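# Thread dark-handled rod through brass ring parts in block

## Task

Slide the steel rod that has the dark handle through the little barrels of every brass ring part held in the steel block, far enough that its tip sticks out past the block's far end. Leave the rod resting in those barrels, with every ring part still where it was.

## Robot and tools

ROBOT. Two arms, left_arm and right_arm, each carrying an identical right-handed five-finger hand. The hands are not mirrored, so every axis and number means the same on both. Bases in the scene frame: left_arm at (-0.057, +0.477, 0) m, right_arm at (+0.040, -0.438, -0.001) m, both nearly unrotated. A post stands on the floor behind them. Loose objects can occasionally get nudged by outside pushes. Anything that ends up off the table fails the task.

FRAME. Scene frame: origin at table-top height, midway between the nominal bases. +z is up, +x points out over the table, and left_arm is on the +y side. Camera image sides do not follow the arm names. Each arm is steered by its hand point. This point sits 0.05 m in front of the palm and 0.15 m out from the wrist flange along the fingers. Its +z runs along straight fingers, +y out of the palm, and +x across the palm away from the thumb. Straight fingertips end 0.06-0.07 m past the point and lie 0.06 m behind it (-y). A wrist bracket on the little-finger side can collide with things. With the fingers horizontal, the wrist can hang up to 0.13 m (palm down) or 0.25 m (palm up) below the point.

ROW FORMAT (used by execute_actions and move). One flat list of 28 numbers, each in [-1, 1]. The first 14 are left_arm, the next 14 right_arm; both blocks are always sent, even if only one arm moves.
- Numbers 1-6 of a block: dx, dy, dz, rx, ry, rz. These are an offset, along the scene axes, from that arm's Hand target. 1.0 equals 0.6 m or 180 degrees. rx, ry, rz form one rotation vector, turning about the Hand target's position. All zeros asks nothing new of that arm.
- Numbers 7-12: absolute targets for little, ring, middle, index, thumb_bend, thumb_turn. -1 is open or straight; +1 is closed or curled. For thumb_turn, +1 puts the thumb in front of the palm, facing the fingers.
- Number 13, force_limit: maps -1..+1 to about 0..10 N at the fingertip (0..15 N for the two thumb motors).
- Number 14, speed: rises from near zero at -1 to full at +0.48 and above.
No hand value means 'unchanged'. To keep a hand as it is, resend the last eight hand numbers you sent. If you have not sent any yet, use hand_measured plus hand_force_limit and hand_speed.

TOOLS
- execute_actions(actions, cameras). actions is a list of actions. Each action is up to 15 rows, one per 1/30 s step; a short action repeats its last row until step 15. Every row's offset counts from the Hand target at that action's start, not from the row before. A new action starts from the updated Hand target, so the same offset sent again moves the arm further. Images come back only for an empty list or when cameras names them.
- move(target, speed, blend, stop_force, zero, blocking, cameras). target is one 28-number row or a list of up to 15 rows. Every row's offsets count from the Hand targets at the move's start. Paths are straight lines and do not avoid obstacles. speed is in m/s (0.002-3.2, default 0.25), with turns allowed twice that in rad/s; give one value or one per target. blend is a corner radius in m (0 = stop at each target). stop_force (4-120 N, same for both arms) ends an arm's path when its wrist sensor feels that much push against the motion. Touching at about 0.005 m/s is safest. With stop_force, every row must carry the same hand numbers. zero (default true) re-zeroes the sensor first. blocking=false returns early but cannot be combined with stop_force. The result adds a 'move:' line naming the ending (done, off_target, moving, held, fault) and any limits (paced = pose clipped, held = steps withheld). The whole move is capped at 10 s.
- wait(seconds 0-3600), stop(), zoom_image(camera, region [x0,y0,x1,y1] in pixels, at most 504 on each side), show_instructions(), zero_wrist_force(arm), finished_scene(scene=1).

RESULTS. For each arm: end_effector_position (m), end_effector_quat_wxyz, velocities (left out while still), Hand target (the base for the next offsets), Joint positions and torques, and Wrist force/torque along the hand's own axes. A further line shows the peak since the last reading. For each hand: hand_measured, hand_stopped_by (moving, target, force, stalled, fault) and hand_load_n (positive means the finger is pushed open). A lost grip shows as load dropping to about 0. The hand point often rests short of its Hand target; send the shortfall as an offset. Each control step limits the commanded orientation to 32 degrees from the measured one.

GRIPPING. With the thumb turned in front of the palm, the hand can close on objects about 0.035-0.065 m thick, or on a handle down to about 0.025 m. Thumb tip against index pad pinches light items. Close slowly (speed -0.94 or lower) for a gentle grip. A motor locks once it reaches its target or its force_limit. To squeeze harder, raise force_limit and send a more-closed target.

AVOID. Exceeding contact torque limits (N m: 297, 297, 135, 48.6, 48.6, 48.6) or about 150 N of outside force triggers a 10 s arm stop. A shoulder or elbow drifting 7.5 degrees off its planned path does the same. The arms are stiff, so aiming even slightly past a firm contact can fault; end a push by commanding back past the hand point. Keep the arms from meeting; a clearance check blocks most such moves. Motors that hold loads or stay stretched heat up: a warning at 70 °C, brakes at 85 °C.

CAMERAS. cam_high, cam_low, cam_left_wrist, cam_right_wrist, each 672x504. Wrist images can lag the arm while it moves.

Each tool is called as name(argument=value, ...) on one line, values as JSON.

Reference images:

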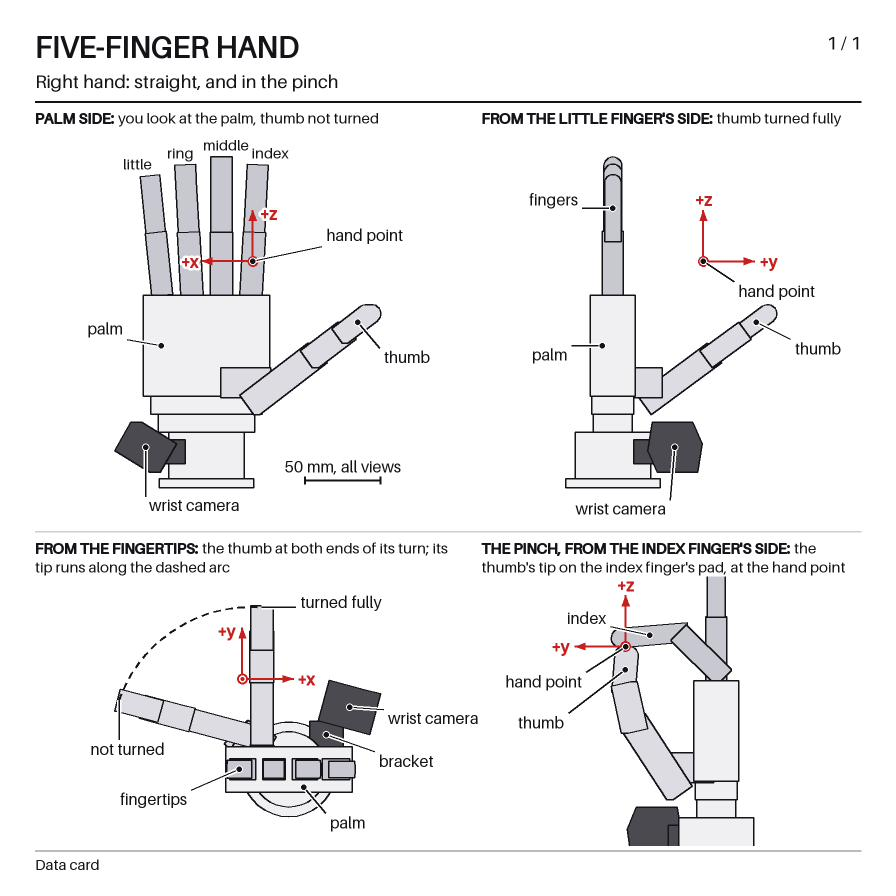

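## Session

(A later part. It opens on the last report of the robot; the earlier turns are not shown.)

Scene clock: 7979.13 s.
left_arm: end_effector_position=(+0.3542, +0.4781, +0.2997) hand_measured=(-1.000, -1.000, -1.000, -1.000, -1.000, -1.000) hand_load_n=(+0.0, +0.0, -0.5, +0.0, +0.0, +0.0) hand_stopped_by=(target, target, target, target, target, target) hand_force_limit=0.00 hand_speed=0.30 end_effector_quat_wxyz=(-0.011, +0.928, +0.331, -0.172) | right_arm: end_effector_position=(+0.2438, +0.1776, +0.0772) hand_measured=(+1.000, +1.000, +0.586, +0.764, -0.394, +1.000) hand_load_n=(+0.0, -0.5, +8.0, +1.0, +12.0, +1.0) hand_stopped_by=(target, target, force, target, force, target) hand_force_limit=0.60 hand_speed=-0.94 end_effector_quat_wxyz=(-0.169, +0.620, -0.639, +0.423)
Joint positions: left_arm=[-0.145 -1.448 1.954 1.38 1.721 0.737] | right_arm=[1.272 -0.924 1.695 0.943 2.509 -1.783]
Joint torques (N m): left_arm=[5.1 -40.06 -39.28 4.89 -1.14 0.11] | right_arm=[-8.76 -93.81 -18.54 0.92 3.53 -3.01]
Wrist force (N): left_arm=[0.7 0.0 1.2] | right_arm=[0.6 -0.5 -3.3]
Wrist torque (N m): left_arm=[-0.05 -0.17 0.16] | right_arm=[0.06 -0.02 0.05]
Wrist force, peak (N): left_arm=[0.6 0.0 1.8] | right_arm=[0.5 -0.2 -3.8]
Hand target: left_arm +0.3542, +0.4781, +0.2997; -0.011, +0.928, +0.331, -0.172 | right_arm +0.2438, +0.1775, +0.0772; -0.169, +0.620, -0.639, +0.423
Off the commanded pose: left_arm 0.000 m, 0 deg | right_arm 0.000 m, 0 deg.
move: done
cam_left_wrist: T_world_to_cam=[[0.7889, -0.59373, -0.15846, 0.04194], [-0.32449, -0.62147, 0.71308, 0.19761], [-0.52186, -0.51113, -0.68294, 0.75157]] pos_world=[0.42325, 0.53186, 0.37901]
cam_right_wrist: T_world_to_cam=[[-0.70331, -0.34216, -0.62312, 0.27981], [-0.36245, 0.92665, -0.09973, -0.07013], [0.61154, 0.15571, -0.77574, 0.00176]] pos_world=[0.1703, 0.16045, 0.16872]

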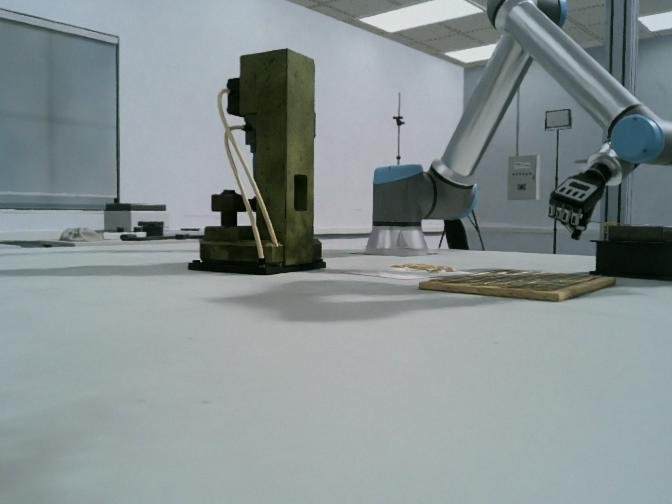

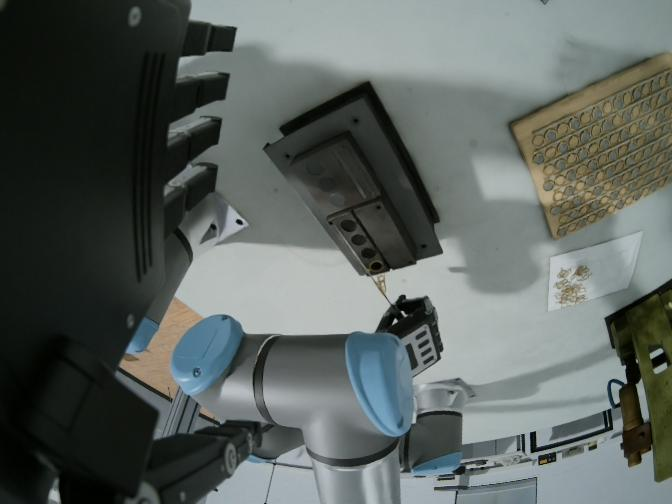

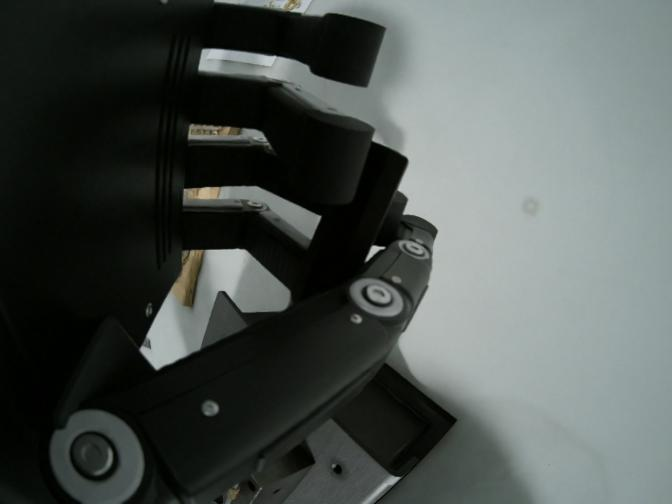

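move(target=[[0,0,0,0,0,0,-1,-1,-1,-1,-1,-1,0,0.3,0.0,0.0,0.045,0,0,0,1,1,0.75,0.765,0.15,1,0.6,-0.94],[0,0,0,0,0,0,-1,-1,-1,-1,-1,-1,0,0.3,0.1107,0.0353,0.045,0,0,0,1,1,0.75,0.765,0.15,1,0.6,-0.94],[0,0,0,0,0,0,-1,-1,-1,-1,-1,-1,0,0.3,0.1107,0.0353,0.0117,0,0,0,1,1,0.75,0.765,0.15,1,0.6,-0.94],[0,0,0,0,0,0,-1,-1,-1,-1,-1,-1,0,0.3,0.0195,0.0443,0.0117,0,0,0,1,1,0.75,0.765,0.15,1,0.6,-0.94],[0,0,0,0,0,0,-1,-1,-1,-1,-1,-1,0,0.3,0.0078,0.0454,0.0,0,0,0,1,1,0.75,0.765,0.15,1,0.6,-0.94]], speed=[0.04,0.06,0.05,0.05,0.02], cameras=["cam_low","cam_left_wrist"])

zoom_image(camera="cam_left_wrist", region=[335, 220, 415, 310])

zoom_image(camera="cam_low", region=[572, 190, 672, 250])

Scene clock: 8016.40 s.
left_arm: end_effector_position=(+0.3542, +0.4781, +0.2997) hand_measured=(-1.000, -1.000, -1.000, -1.000, -1.000, -1.000) hand_load_n=(+0.0, +0.0, +0.0, +0.0, +0.0, +0.0) hand_stopped_by=(target, target, target, target, target, target) hand_force_limit=0.00 hand_speed=0.30 end_effector_quat_wxyz=(-0.011, +0.928, +0.331, -0.172) | right_arm: end_effector_position=(+0.2485, +0.2047, +0.0772) hand_measured=(+1.000, +1.000, +0.586, +0.764, -0.394, +1.000) hand_load_n=(+0.0, -0.5, +8.0, +0.5, +12.0, +1.0) hand_stopped_by=(target, target, force, target, force, target) hand_force_limit=0.60 hand_speed=-0.94 end_effector_quat_wxyz=(-0.169, +0.620, -0.639, +0.423)
Joint positions: left_arm=[-0.145 -1.448 1.954 1.38 1.721 0.737] | right_arm=[1.278 -0.89 1.631 0.98 2.508 -1.773]
Joint torques (N m): left_arm=[1.64 -41.28 -39.76 4.9 -1.34 0.49] | right_arm=[12.18 -75.75 -17.74 5.34 -1.54 1.7]
Wrist force (N): left_arm=[0.4 0.4 1.1] | right_arm=[0.8 -0.3 -3.0]
Wrist torque (N m): left_arm=[0.02 -0.11 0.15] | right_arm=[0.08 -0.08 -0.25]
Wrist force, peak (N): left_arm=[0.9 0.0 1.5] | right_arm=[1.0 -0.3 -3.9]
Hand target: left_arm +0.3542, +0.4781, +0.2997; -0.011, +0.928, +0.331, -0.172 | right_arm +0.2484, +0.2047, +0.0772; -0.169, +0.620, -0.639, +0.423
Off the commanded pose: left_arm 0.000 m, 0 deg | right_arm 0.000 m, 0 deg.
move: done
cam_left_wrist: T_world_to_cam=[[0.7889, -0.59373, -0.15846, 0.04194], [-0.32449, -0.62147, 0.71308, 0.19761], [-0.52186, -0.51113, -0.68294, 0.75157]] pos_world=[0.42325, 0.53186, 0.37901]

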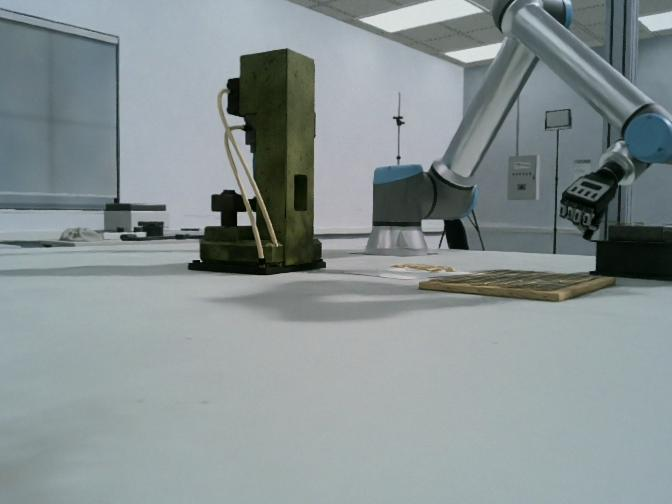

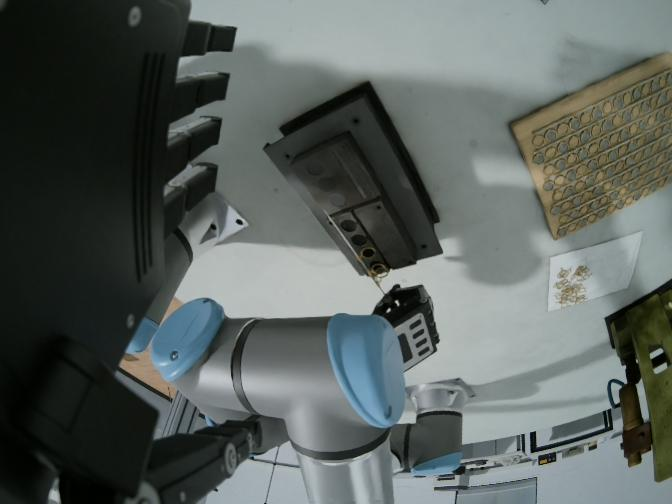

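Scaled by 5.600 from the camera's image (finer frame: 960x720).

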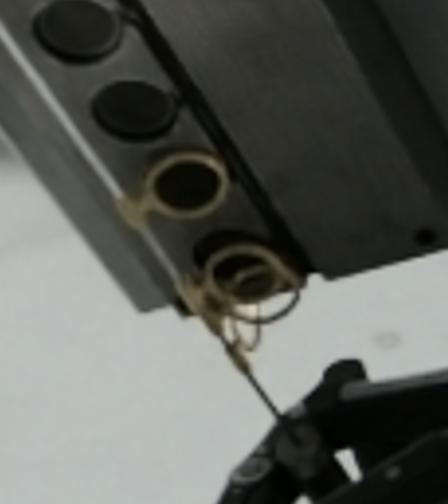

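Scaled by 5.040 from the camera's image (finer frame: 960x720).

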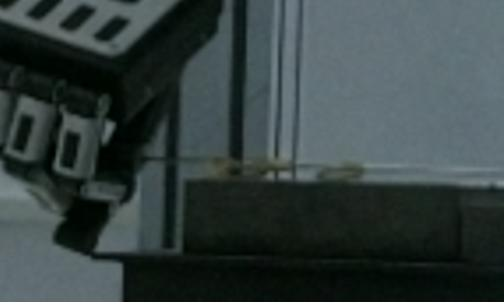

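move(target=[0,0,0,0,0,0,-1,-1,-1,-1,-1,-1,0,0.3,-0.0027,0.0078,0,0,0,0,1,1,0.75,0.765,0.15,1,0.6,-0.94], speed=0.015, stop_force=10, cameras=["cam_low","cam_left_wrist"])

zoom_image(camera="cam_left_wrist", region=[345, 240, 405, 300])

zoom_image(camera="cam_low", region=[572, 190, 672, 250])

Scene clock: 8036.93 s.
left_arm: end_effector_position=(+0.3542, +0.4781, +0.2997) hand_measured=(-1.000, -1.000, -1.000, -1.000, -1.000, -1.000) hand_load_n=(+0.0, +0.0, +0.0, +0.0, +0.0, +0.0) hand_stopped_by=(target, target, target, target, target, target) hand_force_limit=0.00 hand_speed=0.30 end_effector_quat_wxyz=(-0.011, +0.928, +0.331, -0.172) | right_arm: end_effector_position=(+0.2468, +0.2094, +0.0772) hand_measured=(+1.000, +1.000, +0.586, +0.764, -0.394, +1.000) hand_load_n=(+0.0, -0.5, +8.0, +0.5, +12.0, +1.0) hand_stopped_by=(target, target, force, target, force, target) hand_force_limit=0.60 hand_speed=-0.94 end_effector_quat_wxyz=(-0.169, +0.620, -0.639, +0.423)
Joint positions: left_arm=[-0.145 -1.448 1.954 1.38 1.721 0.737] | right_arm=[1.282 -0.883 1.62 0.99 2.507 -1.766]
Joint torques (N m): left_arm=[2.33 -42.66 -40.29 4.61 -1.35 0.84] | right_arm=[14.2 -73.77 -32.17 5.04 -1.6 2.51]
Wrist force (N): left_arm=[0.2 0.0 1.3] | right_arm=[0.1 -0.7 -3.3]
Wrist torque (N m): left_arm=[-0.06 -0.09 0.13] | right_arm=[0.04 0.04 -0.28]
Wrist force, peak (N): left_arm=[1.0 -0.3 1.6] | right_arm=[0.8 -0.5 -3.8]
Hand target: left_arm +0.3542, +0.4781, +0.2997; -0.011, +0.928, +0.331, -0.172 | right_arm +0.2468, +0.2094, +0.0772; -0.169, +0.620, -0.639, +0.423
Off the commanded pose: left_arm 0.000 m, 0 deg | right_arm 0.000 m, 0 deg.
move: done
cam_left_wrist: T_world_to_cam=[[0.7889, -0.59373, -0.15846, 0.04194], [-0.32449, -0.62147, 0.71308, 0.19761], [-0.52186, -0.51113, -0.68294, 0.75157]] pos_world=[0.42325, 0.53186, 0.37901]

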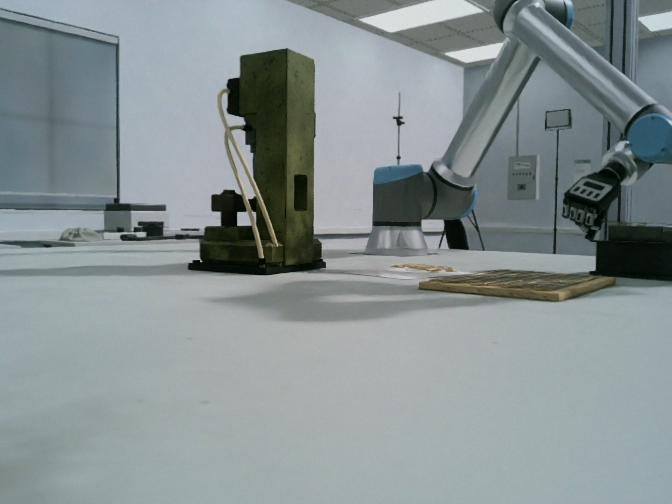

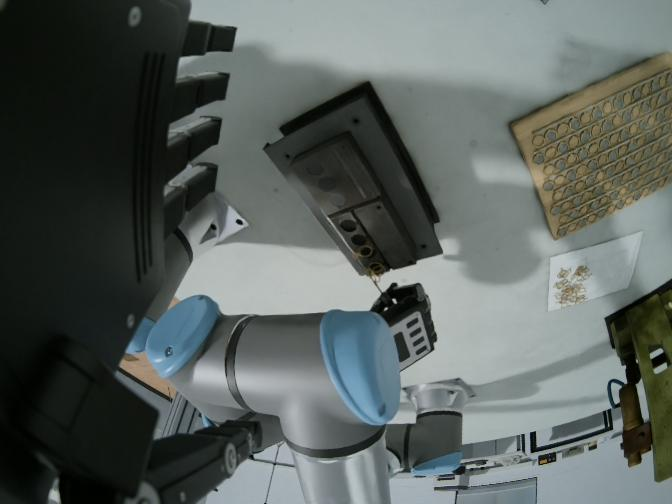

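Scaled by 8.400 from the camera's image (finer frame: 960x720).

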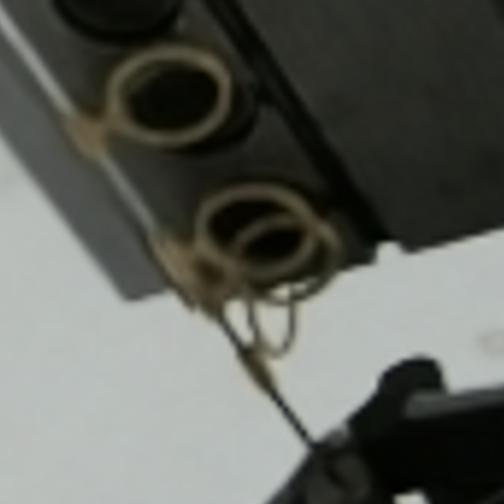

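Scaled by 5.040 from the camera's image (finer frame: 960x720).

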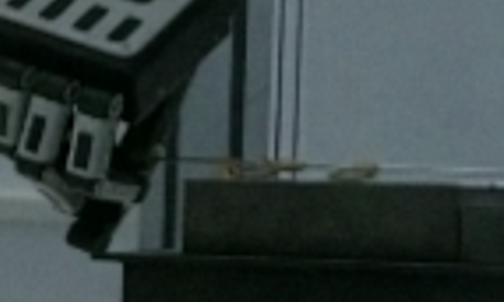

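move(target=[0,0,0,0,0,0,-1,-1,-1,-1,-1,-1,0,0.3,0.0018,0.0022,0,0,0,0,1,1,0.75,0.765,0.15,1,0.6,-0.94], speed=0.015)

move(target=[0,0,0,0,0,0,-1,-1,-1,-1,-1,-1,0,0.3,-0.0007,-0.0066,0,0,0,0,1,1,0.75,0.765,0.15,1,0.6,-0.94], speed=0.015, cameras=["cam_low","cam_left_wrist"])

zoom_image(camera="cam_left_wrist", region=[345, 240, 405, 300])

Scene clock: 8053.47 s.
left_arm: end_effector_position=(+0.3542, +0.4781, +0.2997) hand_measured=(-1.000, -1.000, -1.000, -1.000, -1.000, -1.000) hand_load_n=(+0.0, +0.0, +0.0, +0.0, +0.0, +0.0) hand_stopped_by=(target, target, target, target, target, target) hand_force_limit=0.00 hand_speed=0.30 end_effector_quat_wxyz=(-0.011, +0.928, +0.331, -0.172) | right_arm: end_effector_position=(+0.2479, +0.2107, +0.0772) hand_measured=(+1.000, +1.000, +0.586, +0.764, -0.394, +1.000) hand_load_n=(+0.0, -0.5, +8.0, +0.5, +11.5, +1.0) hand_stopped_by=(target, target, force, target, force, target) hand_force_limit=0.60 hand_speed=-0.94 end_effector_quat_wxyz=(-0.169, +0.620, -0.639, +0.423)
Joint positions: left_arm=[-0.145 -1.448 1.954 1.38 1.721 0.737] | right_arm=[1.282 -0.882 1.617 0.991 2.507 -1.767]
Joint torques (N m): left_arm=[3.99 -40.26 -39.03 4.61 -1.71 1.14] | right_arm=[-3.85 -73.28 -32.85 5.37 3.91 -3.21]
Wrist force (N): left_arm=[0.4 0.0 1.3] | right_arm=[0.1 -0.2 -2.8]
Wrist torque (N m): left_arm=[-0.05 -0.12 0.15] | right_arm=[0.08 0.03 0.05]
Wrist force, peak (N): left_arm=[0.7 -0.2 1.5] | right_arm=[0.5 -0.6 -3.7]
Hand target: left_arm +0.3542, +0.4781, +0.2997; -0.011, +0.928, +0.331, -0.172 | right_arm +0.2479, +0.2107, +0.0772; -0.169, +0.620, -0.639, +0.423
Off the commanded pose: left_arm 0.000 m, 0 deg | right_arm 0.000 m, 0 deg.
move: done

Scene clock: 8054.03 s.
left_arm: end_effector_position=(+0.3542, +0.4781, +0.2997) hand_measured=(-1.000, -1.000, -1.000, -1.000, -1.000, -1.000) hand_load_n=(+0.0, +0.0, +0.0, +0.0, +0.0, +0.0) hand_stopped_by=(target, target, target, target, target, target) hand_force_limit=0.00 hand_speed=0.30 end_effector_quat_wxyz=(-0.011, +0.928, +0.331, -0.172) | right_arm: end_effector_position=(+0.2475, +0.2068, +0.0772) hand_measured=(+1.000, +1.000, +0.586, +0.764, -0.394, +1.000) hand_load_n=(+0.0, -0.5, +8.0, +0.5, +12.0, +1.0) hand_stopped_by=(target, target, force, target, force, target) hand_force_limit=0.60 hand_speed=-0.94 end_effector_quat_wxyz=(-0.169, +0.620, -0.639, +0.423)
Joint positions: left_arm=[-0.145 -1.448 1.954 1.38 1.721 0.737] | right_arm=[1.28 -0.887 1.626 0.985 2.508 -1.769]
Joint torques (N m): left_arm=[3.18 -41.44 -39.96 4.86 -1.47 0.9] | right_arm=[-4.64 -101.14 -18 1.77 3.45 -3.31]
Wrist force (N): left_arm=[1.0 0.1 1.0] | right_arm=[0.1 -0.3 -3.5]
Wrist torque (N m): left_arm=[-0.02 -0.20 0.19] | right_arm=[0.11 0.05 0.04]
Wrist force, peak (N): left_arm=[0.9 0.0 1.4] | right_arm=[0.8 -0.3 -3.6]
Hand target: left_arm +0.3542, +0.4781, +0.2997; -0.011, +0.928, +0.331, -0.172 | right_arm +0.2475, +0.2068, +0.0772; -0.169, +0.620, -0.639, +0.423
Off the commanded pose: left_arm 0.000 m, 0 deg | right_arm 0.000 m, 0 deg.
move: done
cam_left_wrist: T_world_to_cam=[[0.7889, -0.59373, -0.15846, 0.04194], [-0.32449, -0.62147, 0.71308, 0.19761], [-0.52186, -0.51113, -0.68294, 0.75157]] pos_world=[0.42325, 0.53186, 0.37901]

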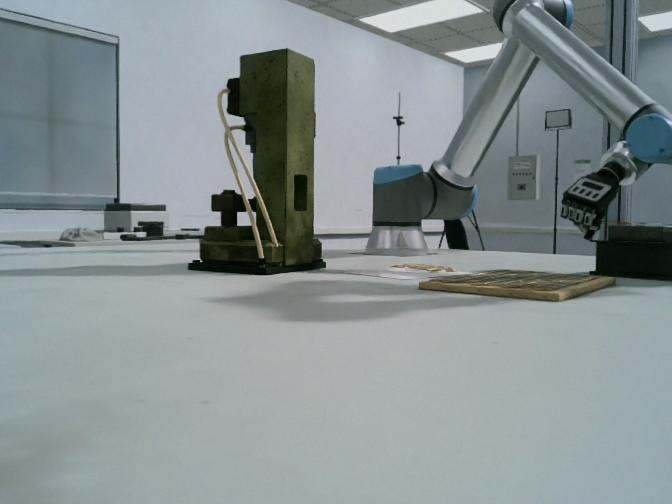

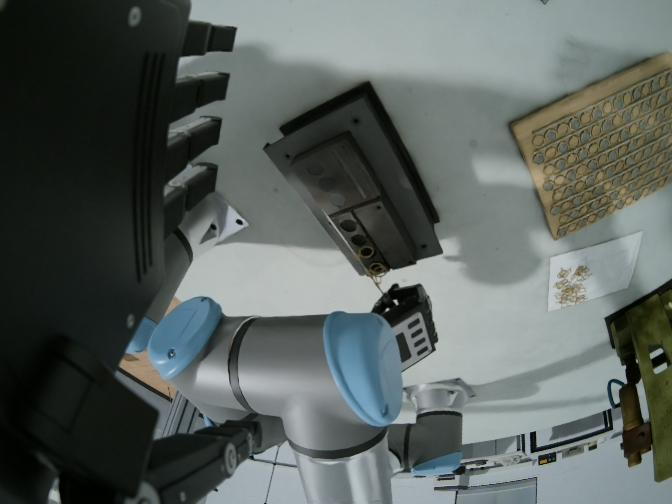

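Scaled by 8.400 from the camera's image (finer frame: 960x720).

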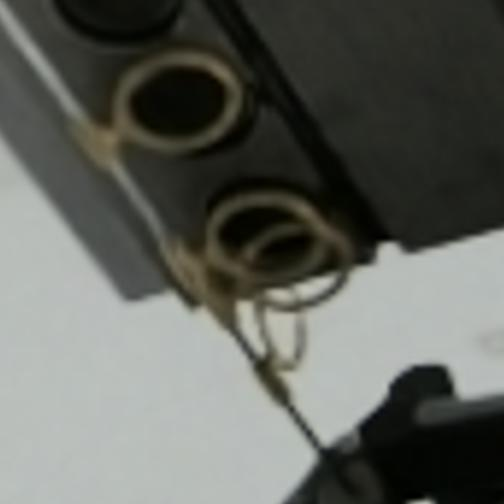

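move(target=[0,0,0,0,0,0,-1,-1,-1,-1,-1,-1,0,0.3,0.0005,0.0078,0,0,0,0,1,1,0.75,0.765,0.15,1,0.6,-0.94], speed=0.015, cameras=["cam_left_wrist"])

zoom_image(camera="cam_left_wrist", region=[345, 240, 405, 300])

Scene clock: 8067.07 s.
left_arm: end_effector_position=(+0.3542, +0.4781, +0.2997) hand_measured=(-1.000, -1.000, -1.000, -1.000, -1.000, -1.000) hand_load_n=(+0.0, +0.0, +0.0, +0.0, +0.0, -0.5) hand_stopped_by=(target, target, target, target, target, target) hand_force_limit=0.00 hand_speed=0.30 end_effector_quat_wxyz=(-0.011, +0.928, +0.331, -0.172) | right_arm: end_effector_position=(+0.2478, +0.2114, +0.0772) hand_measured=(+1.000, +1.000, +0.586, +0.764, -0.394, +1.000) hand_load_n=(+0.0, -0.5, +8.0, +0.5, +12.0, +0.5) hand_stopped_by=(target, target, force, target, force, target) hand_force_limit=0.60 hand_speed=-0.94 end_effector_quat_wxyz=(-0.169, +0.620, -0.639, +0.423)
Joint positions: left_arm=[-0.145 -1.448 1.954 1.38 1.721 0.737] | right_arm=[1.282 -0.881 1.615 0.992 2.507 -1.767]
Joint torques (N m): left_arm=[2.56 -44.6 -40.62 4.95 -1.27 0.96] | right_arm=[15.23 -73.21 -30.44 5.7 -1.11 2.44]
Wrist force (N): left_arm=[0.6 -0.2 1.1] | right_arm=[0.9 -0.9 -3.5]
Wrist torque (N m): left_arm=[-0.07 -0.13 0.14] | right_arm=[0.01 -0.08 -0.24]
Wrist force, peak (N): left_arm=[0.8 0.3 1.6] | right_arm=[0.5 -0.6 -3.7]
Hand target: left_arm +0.3542, +0.4781, +0.2997; -0.011, +0.928, +0.331, -0.172 | right_arm +0.2478, +0.2115, +0.0772; -0.169, +0.620, -0.639, +0.423
Off the commanded pose: left_arm 0.000 m, 0 deg | right_arm 0.000 m, 0 deg.
move: done
cam_left_wrist: T_world_to_cam=[[0.7889, -0.59373, -0.15846, 0.04194], [-0.32449, -0.62147, 0.71308, 0.19761], [-0.52186, -0.51113, -0.68294, 0.75157]] pos_world=[0.42325, 0.53186, 0.37901]

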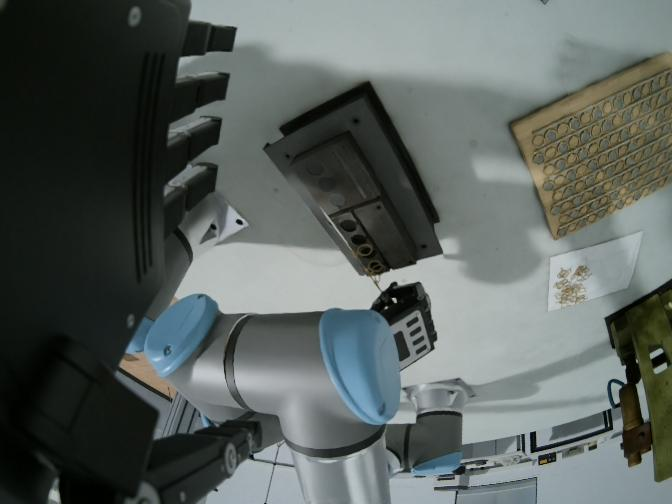

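Scaled by 8.400 from the camera's image (finer frame: 960x720).

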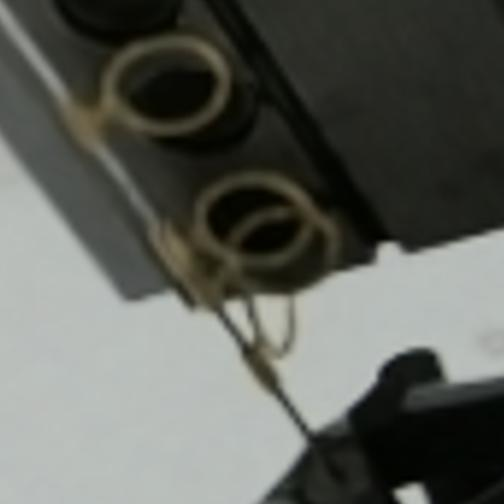

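move(target=[[0,0,0,0,0,0,-1,-1,-1,-1,-1,-1,0,0.3,0.0015,0.0005,0,0,0,0,1,1,0.75,0.765,0.15,1,0.6,-0.94],[0,0,0,0,0,0,-1,-1,-1,-1,-1,-1,0,0.3,-0.0012,-0.0275,0,0,0,0,1,1,0.75,0.765,0.15,1,0.6,-0.94]], speed=0.015, cameras=["cam_low","cam_left_wrist"])

zoom_image(camera="cam_left_wrist", region=[345, 240, 425, 340])

zoom_image(camera="cam_low", region=[572, 190, 672, 250])

Scene clock: 8082.43 s.
left_arm: end_effector_position=(+0.3542, +0.4781, +0.2997) hand_measured=(-1.000, -1.000, -1.000, -1.000, -1.000, -1.000) hand_load_n=(+0.0, +0.0, +0.0, +0.0, +0.0, +0.0) hand_stopped_by=(target, target, target, target, target, target) hand_force_limit=0.00 hand_speed=0.30 end_effector_quat_wxyz=(-0.011, +0.928, +0.331, -0.172) | right_arm: end_effector_position=(+0.2471, +0.1950, +0.0772) hand_measured=(+1.000, +1.000, +0.586, +0.764, -0.394, +1.000) hand_load_n=(+0.5, -0.5, +8.0, +0.5, +12.0, +1.0) hand_stopped_by=(target, target, force, target, force, target) hand_force_limit=0.60 hand_speed=-0.94 end_effector_quat_wxyz=(-0.169, +0.620, -0.639, +0.423)
Joint positions: left_arm=[-0.145 -1.448 1.954 1.38 1.721 0.737] | right_arm=[1.276 -0.902 1.654 0.967 2.508 -1.777]
Joint torques (N m): left_arm=[3.24 -43.03 -40.99 4.74 -1.19 1.13] | right_arm=[-6.22 -98.01 -16.89 1.2 3.8 -2.49]
Wrist force (N): left_arm=[1.0 -0.4 0.8] | right_arm=[0.5 -0.4 -3.4]
Wrist torque (N m): left_arm=[-0.09 -0.21 0.17] | right_arm=[0.08 0.01 0.04]
Wrist force, peak (N): left_arm=[0.5 0.4 1.7] | right_arm=[0.5 -0.6 -3.7]
Hand target: left_arm +0.3542, +0.4781, +0.2997; -0.011, +0.928, +0.331, -0.172 | right_arm +0.2471, +0.1950, +0.0772; -0.169, +0.620, -0.639, +0.423
Off the commanded pose: left_arm 0.000 m, 0 deg | right_arm 0.000 m, 0 deg.
move: done
cam_left_wrist: T_world_to_cam=[[0.7889, -0.59373, -0.15846, 0.04194], [-0.32449, -0.62147, 0.71308, 0.19761], [-0.52186, -0.51113, -0.68294, 0.75157]] pos_world=[0.42325, 0.53186, 0.37901]

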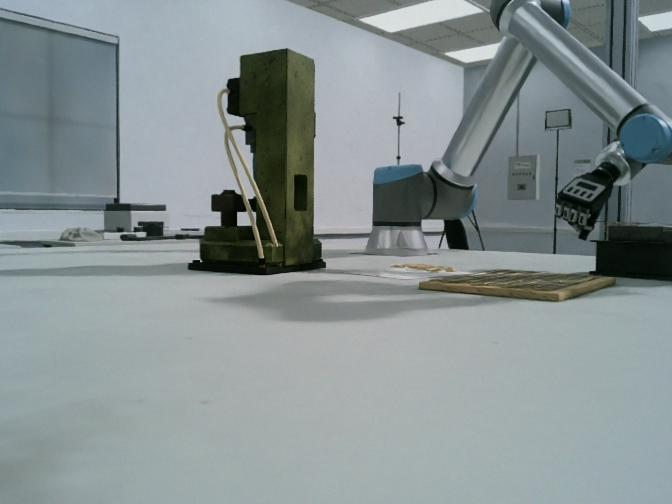

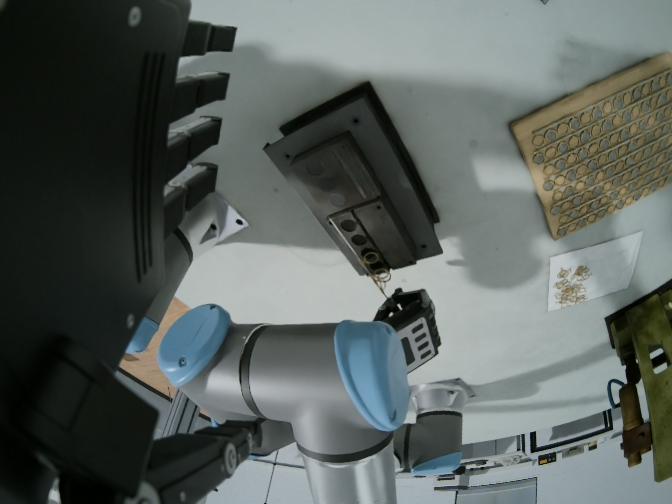

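Scaled by 5.040 from the camera's image (finer frame: 960x720).

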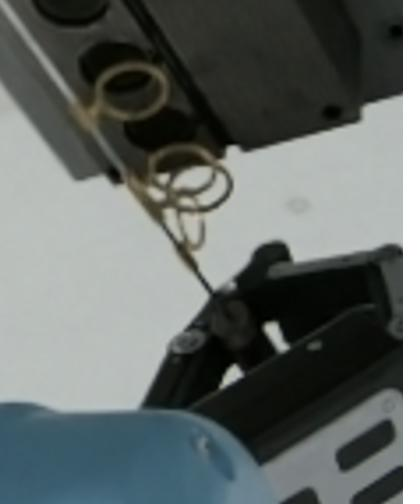

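Scaled by 5.040 from the camera's image (finer frame: 960x720).

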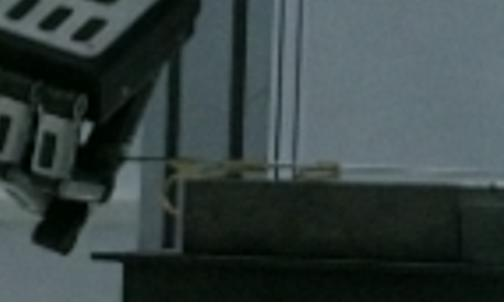

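move(target=[[0,0,0,0,0,0,-1,-1,-1,-1,-1,-1,0,0.3,0.0,0.0,0.045,0,0,0,1,1,0.75,0.765,0.15,1,0.6,-0.94],[0,0,0,0,0,0,-1,-1,-1,-1,-1,-1,0,0.3,0.1065,0.0173,0.045,0,0,0,1,1,0.75,0.765,0.15,1,0.6,-0.94],[0,0,0,0,0,0,-1,-1,-1,-1,-1,-1,0,0.3,0.1065,0.0173,0.0117,0,0,0,1,1,0.75,0.765,0.15,1,0.6,-0.94],[0,0,0,0,0,0,-1,-1,-1,-1,-1,-1,0,0.3,0.0162,0.0263,0.0117,0,0,0,1,1,0.75,0.765,0.15,1,0.6,-0.94],[0,0,0,0,0,0,-1,-1,-1,-1,-1,-1,0,0.3,0.0003,0.0278,-0.0033,0,0,0,1,1,0.75,0.765,0.15,1,0.6,-0.94]], speed=[0.04,0.06,0.05,0.05,0.02], cameras=["cam_low","cam_left_wrist"])

zoom_image(camera="cam_left_wrist", region=[345, 240, 405, 300])

zoom_image(camera="cam_low", region=[572, 190, 672, 250])

Scene clock: 8139.43 s.
left_arm: end_effector_position=(+0.3542, +0.4781, +0.2997) hand_measured=(-1.000, -1.000, -1.000, -1.000, -1.000, -1.000) hand_load_n=(+0.0, +0.0, +0.0, +0.0, +0.0, +0.0) hand_stopped_by=(target, target, target, target, target, target) hand_force_limit=0.00 hand_speed=0.30 end_effector_quat_wxyz=(-0.011, +0.928, +0.331, -0.172) | right_arm: end_effector_position=(+0.2473, +0.2116, +0.0752) hand_measured=(+1.000, +1.000, +0.586, +0.764, -0.394, +1.000) hand_load_n=(+0.0, +0.0, +8.0, +0.5, +12.0, +1.0) hand_stopped_by=(target, target, force, target, force, target) hand_force_limit=0.60 hand_speed=-0.94 end_effector_quat_wxyz=(-0.169, +0.620, -0.639, +0.423)
Joint positions: left_arm=[-0.145 -1.448 1.954 1.38 1.721 0.737] | right_arm=[1.283 -0.878 1.615 0.991 2.507 -1.765]
Joint torques (N m): left_arm=[0.55 -42.03 -40.55 4.85 -1.33 0.99] | right_arm=[11.49 -75.82 -17.69 5.63 -1.59 1.84]
Wrist force (N): left_arm=[0.5 0.2 1.1] | right_arm=[0.3 -0.3 -3.0]
Wrist torque (N m): left_arm=[-0.01 -0.14 0.15] | right_arm=[0.07 0.00 -0.26]
Wrist force, peak (N): left_arm=[1.0 0.1 1.6] | right_arm=[0.5 -0.2 -3.9]
Hand target: left_arm +0.3542, +0.4781, +0.2997; -0.011, +0.928, +0.331, -0.172 | right_arm +0.2472, +0.2116, +0.0752; -0.169, +0.620, -0.639, +0.423
Off the commanded pose: left_arm 0.000 m, 0 deg | right_arm 0.000 m, 0 deg.
move: done
cam_left_wrist: T_world_to_cam=[[0.7889, -0.59373, -0.15846, 0.04194], [-0.32449, -0.62147, 0.71308, 0.19761], [-0.52186, -0.51113, -0.68294, 0.75157]] pos_world=[0.42325, 0.53186, 0.37901]

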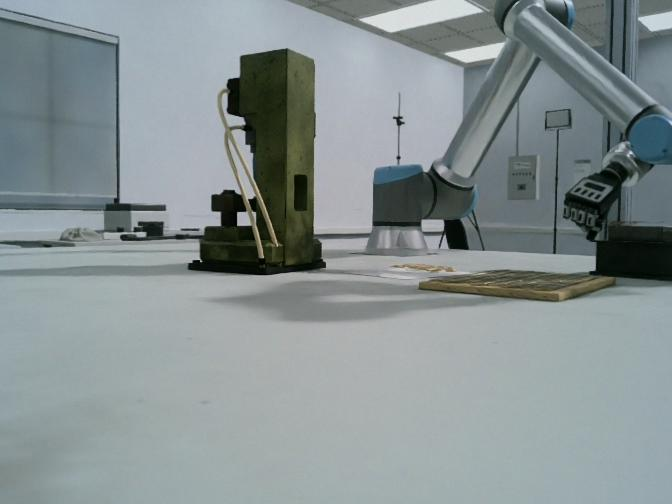

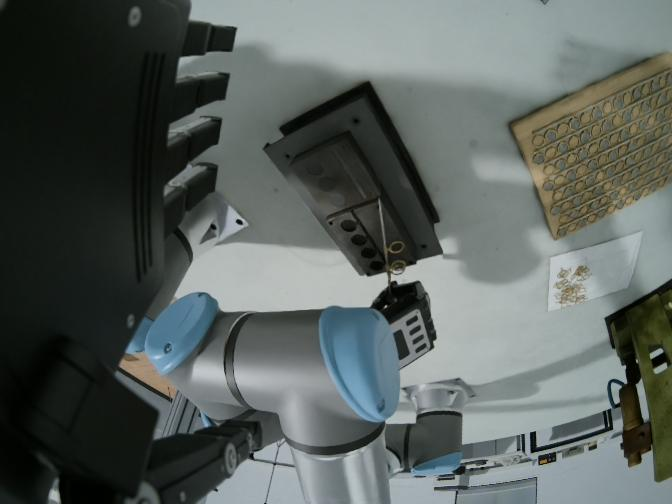

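Scaled by 8.400 from the camera's image (finer frame: 960x720).

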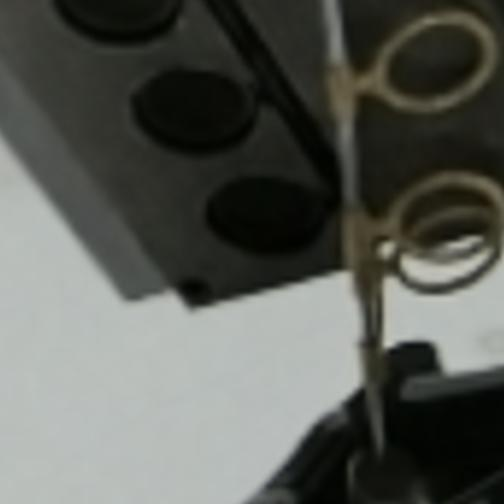

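Scaled by 5.040 from the camera's image (finer frame: 960x720).

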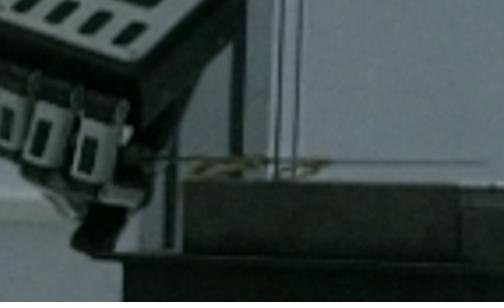

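move(target=[[0,0,0,0,0,0,-1,-1,-1,-1,-1,-1,0,0.3,0.0,0.0,0.055,0,0,0,1,1,0.75,0.765,0.15,1,0.6,-0.94],[0,0,0,0,0,0,-1,-1,-1,-1,-1,-1,0,0.3,0.0,-0.02,0.055,0,0,0.1167,1,1,0.75,0.765,0.15,1,0.6,-0.94]], speed=[0.04,0.06], cameras=["cam_low","cam_left_wrist","cam_right_wrist"])

zoom_image(camera="cam_left_wrist", region=[335, 200, 435, 320])

zoom_image(camera="cam_low", region=[572, 170, 672, 250])

Scene clock: 8200.27 s.
left_arm: end_effector_position=(+0.3542, +0.4781, +0.2997) hand_measured=(-1.000, -1.000, -1.000, -1.000, -1.000, -1.000) hand_load_n=(+0.0, +0.0, +0.0, +0.0, +0.0, +0.0) hand_stopped_by=(target, target, target, target, target, target) hand_force_limit=0.00 hand_speed=0.30 end_effector_quat_wxyz=(-0.011, +0.928, +0.331, -0.172) | right_arm: end_effector_position=(+0.2472, +0.1996, +0.1082) hand_measured=(+1.000, +1.000, +0.586, +0.764, -0.394, +1.000) hand_load_n=(+0.0, -0.5, +8.0, +0.5, +12.0, +1.0) hand_stopped_by=(target, target, force, target, force, target) hand_force_limit=0.60 hand_speed=-0.94 end_effector_quat_wxyz=(-0.244, +0.726, -0.516, +0.385)
Joint positions: left_arm=[-0.145 -1.448 1.954 1.38 1.721 0.737] | right_arm=[1.266 -1.083 1.767 0.535 2.468 -2.398]
Joint torques (N m): left_arm=[2.02 -40.68 -39.36 4.93 -1.25 1.37] | right_arm=[-7.44 -89.01 -20.33 0.64 -1.72 -2.91]
Wrist force (N): left_arm=[0.8 0.1 1.2] | right_arm=[0.1 -0.8 -3.1]
Wrist torque (N m): left_arm=[-0.03 -0.17 0.17] | right_arm=[-0.02 0.02 -0.01]
Wrist force, peak (N): left_arm=[0.5 0.0 1.8] | right_arm=[0.4 -0.5 -3.9]
Hand target: left_arm +0.3542, +0.4781, +0.2997; -0.011, +0.928, +0.331, -0.172 | right_arm +0.2472, +0.1996, +0.1082; -0.244, +0.726, -0.516, +0.385
Off the commanded pose: left_arm 0.000 m, 0 deg | right_arm 0.000 m, 0 deg.
move: done
cam_left_wrist: T_world_to_cam=[[0.7889, -0.59373, -0.15846, 0.04194], [-0.32449, -0.62147, 0.71308, 0.19761], [-0.52186, -0.51113, -0.68294, 0.75157]] pos_world=[0.42325, 0.53186, 0.37901]
cam_right_wrist: T_world_to_cam=[[-0.53401, -0.57145, -0.62313, 0.31304], [-0.67047, 0.73522, -0.09966, 0.02811], [0.51509, 0.36456, -0.77575, 0.00239]] pos_world=[0.18478, 0.15735, 0.19972]

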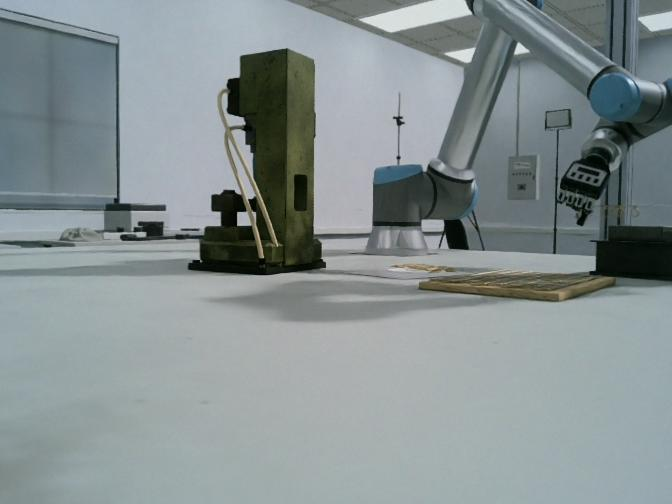

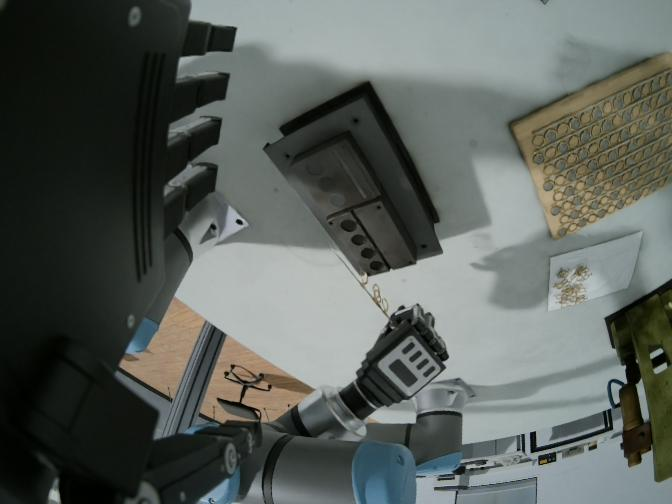

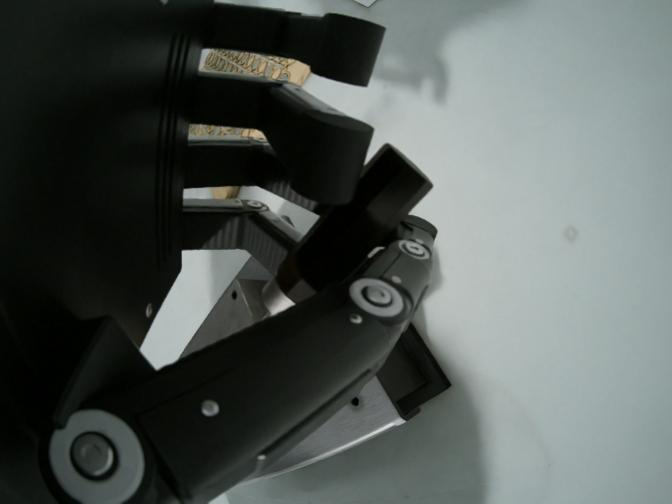

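Scaled by 4.200 from the camera's image (finer frame: 960x720).

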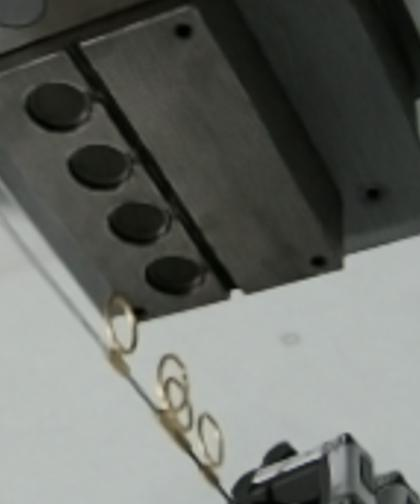

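Scaled by 5.040 from the camera's image (finer frame: 960x720).

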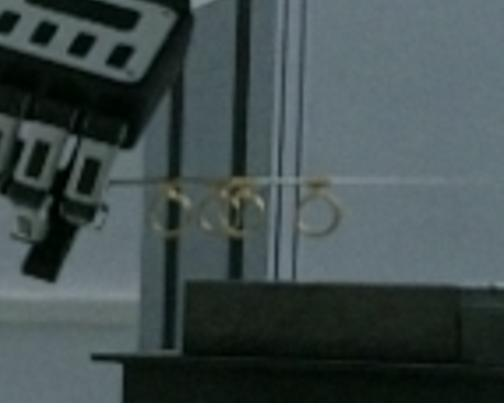

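move(target=[[0,0,0,0,0,0,-1,-1,-1,-1,-1,-1,0,0.3,0.1023,0.0108,0.0,0,0,0,1,1,0.75,0.765,0.15,1,0.6,-0.94],[0,0,0,0,0,0,-1,-1,-1,-1,-1,-1,0,0.3,0.1023,0.0108,-0.052,0,0,0,1,1,0.75,0.765,0.15,1,0.6,-0.94]], speed=[0.06,0.04], cameras=["cam_low","cam_left_wrist"])

zoom_image(camera="cam_left_wrist", region=[345, 180, 445, 300])

zoom_image(camera="cam_low", region=[572, 170, 672, 250])

Scene clock: 8261.23 s.
left_arm: end_effector_position=(+0.3542, +0.4781, +0.2997) hand_measured=(-1.000, -1.000, -1.000, -1.000, -1.000, -1.000) hand_load_n=(+0.0, -0.5, +0.0, +0.0, +0.0, +0.0) hand_stopped_by=(target, target, target, target, target, target) hand_force_limit=0.00 hand_speed=0.30 end_effector_quat_wxyz=(-0.011, +0.928, +0.331, -0.172) | right_arm: end_effector_position=(+0.3086, +0.2061, +0.0771) hand_measured=(+1.000, +1.000, +0.586, +0.764, -0.394, +1.000) hand_load_n=(+0.0, -0.5, +8.0, +0.5, +12.0, +1.0) hand_stopped_by=(target, target, force, target, force, target) hand_force_limit=0.60 hand_speed=-0.94 end_effector_quat_wxyz=(-0.244, +0.726, -0.516, +0.385)
Joint positions: left_arm=[-0.145 -1.448 1.954 1.38 1.721 0.737] | right_arm=[1.178 -1.052 1.76 0.412 2.434 -2.526]
Joint torques (N m): left_arm=[1.4 -42.26 -39.02 4.91 -1.48 1.44] | right_arm=[-5.2 -66.65 -20.54 0.6 -1.34 -3.16]
Wrist force (N): left_arm=[0.9 0.1 1.0] | right_arm=[0.2 -0.5 -3.0]
Wrist torque (N m): left_arm=[-0.01 -0.17 0.18] | right_arm=[0.07 0.01 0.07]
Wrist force, peak (N): left_arm=[0.9 0.6 1.7] | right_arm=[0.5 0.0 -4.0]
Hand target: left_arm +0.3542, +0.4781, +0.2997; -0.011, +0.928, +0.331, -0.172 | right_arm +0.3086, +0.2061, +0.0770; -0.244, +0.726, -0.516, +0.385
Off the commanded pose: left_arm 0.000 m, 0 deg | right_arm 0.000 m, 0 deg.
move: done
cam_left_wrist: T_world_to_cam=[[0.7889, -0.59373, -0.15846, 0.04194], [-0.32449, -0.62147, 0.71308, 0.19761], [-0.52186, -0.51113, -0.68294, 0.75157]] pos_world=[0.42325, 0.53186, 0.37901]

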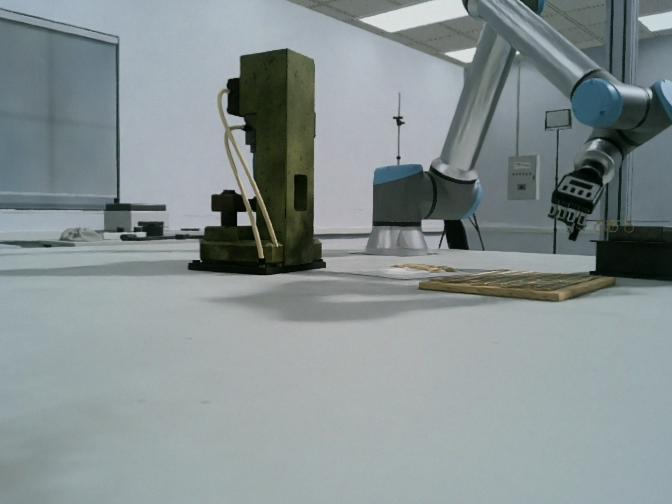

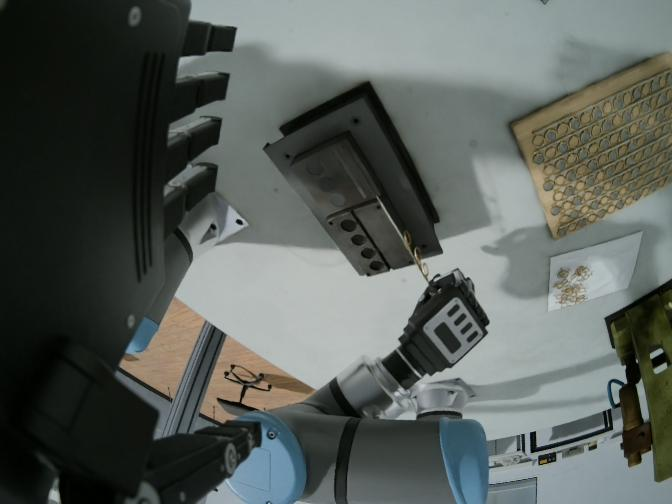

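Scaled by 4.200 from the camera's image (finer frame: 960x720).

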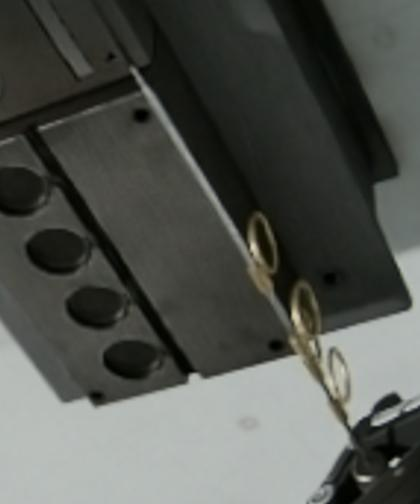

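Scaled by 5.040 from the camera's image (finer frame: 960x720).

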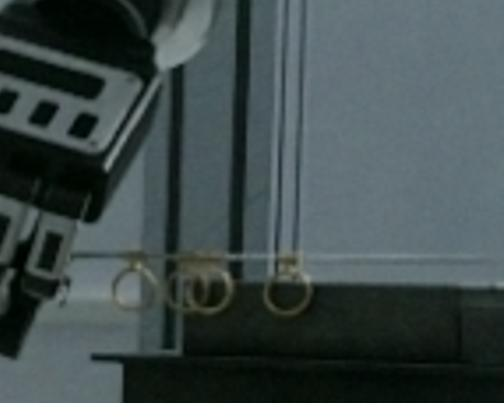

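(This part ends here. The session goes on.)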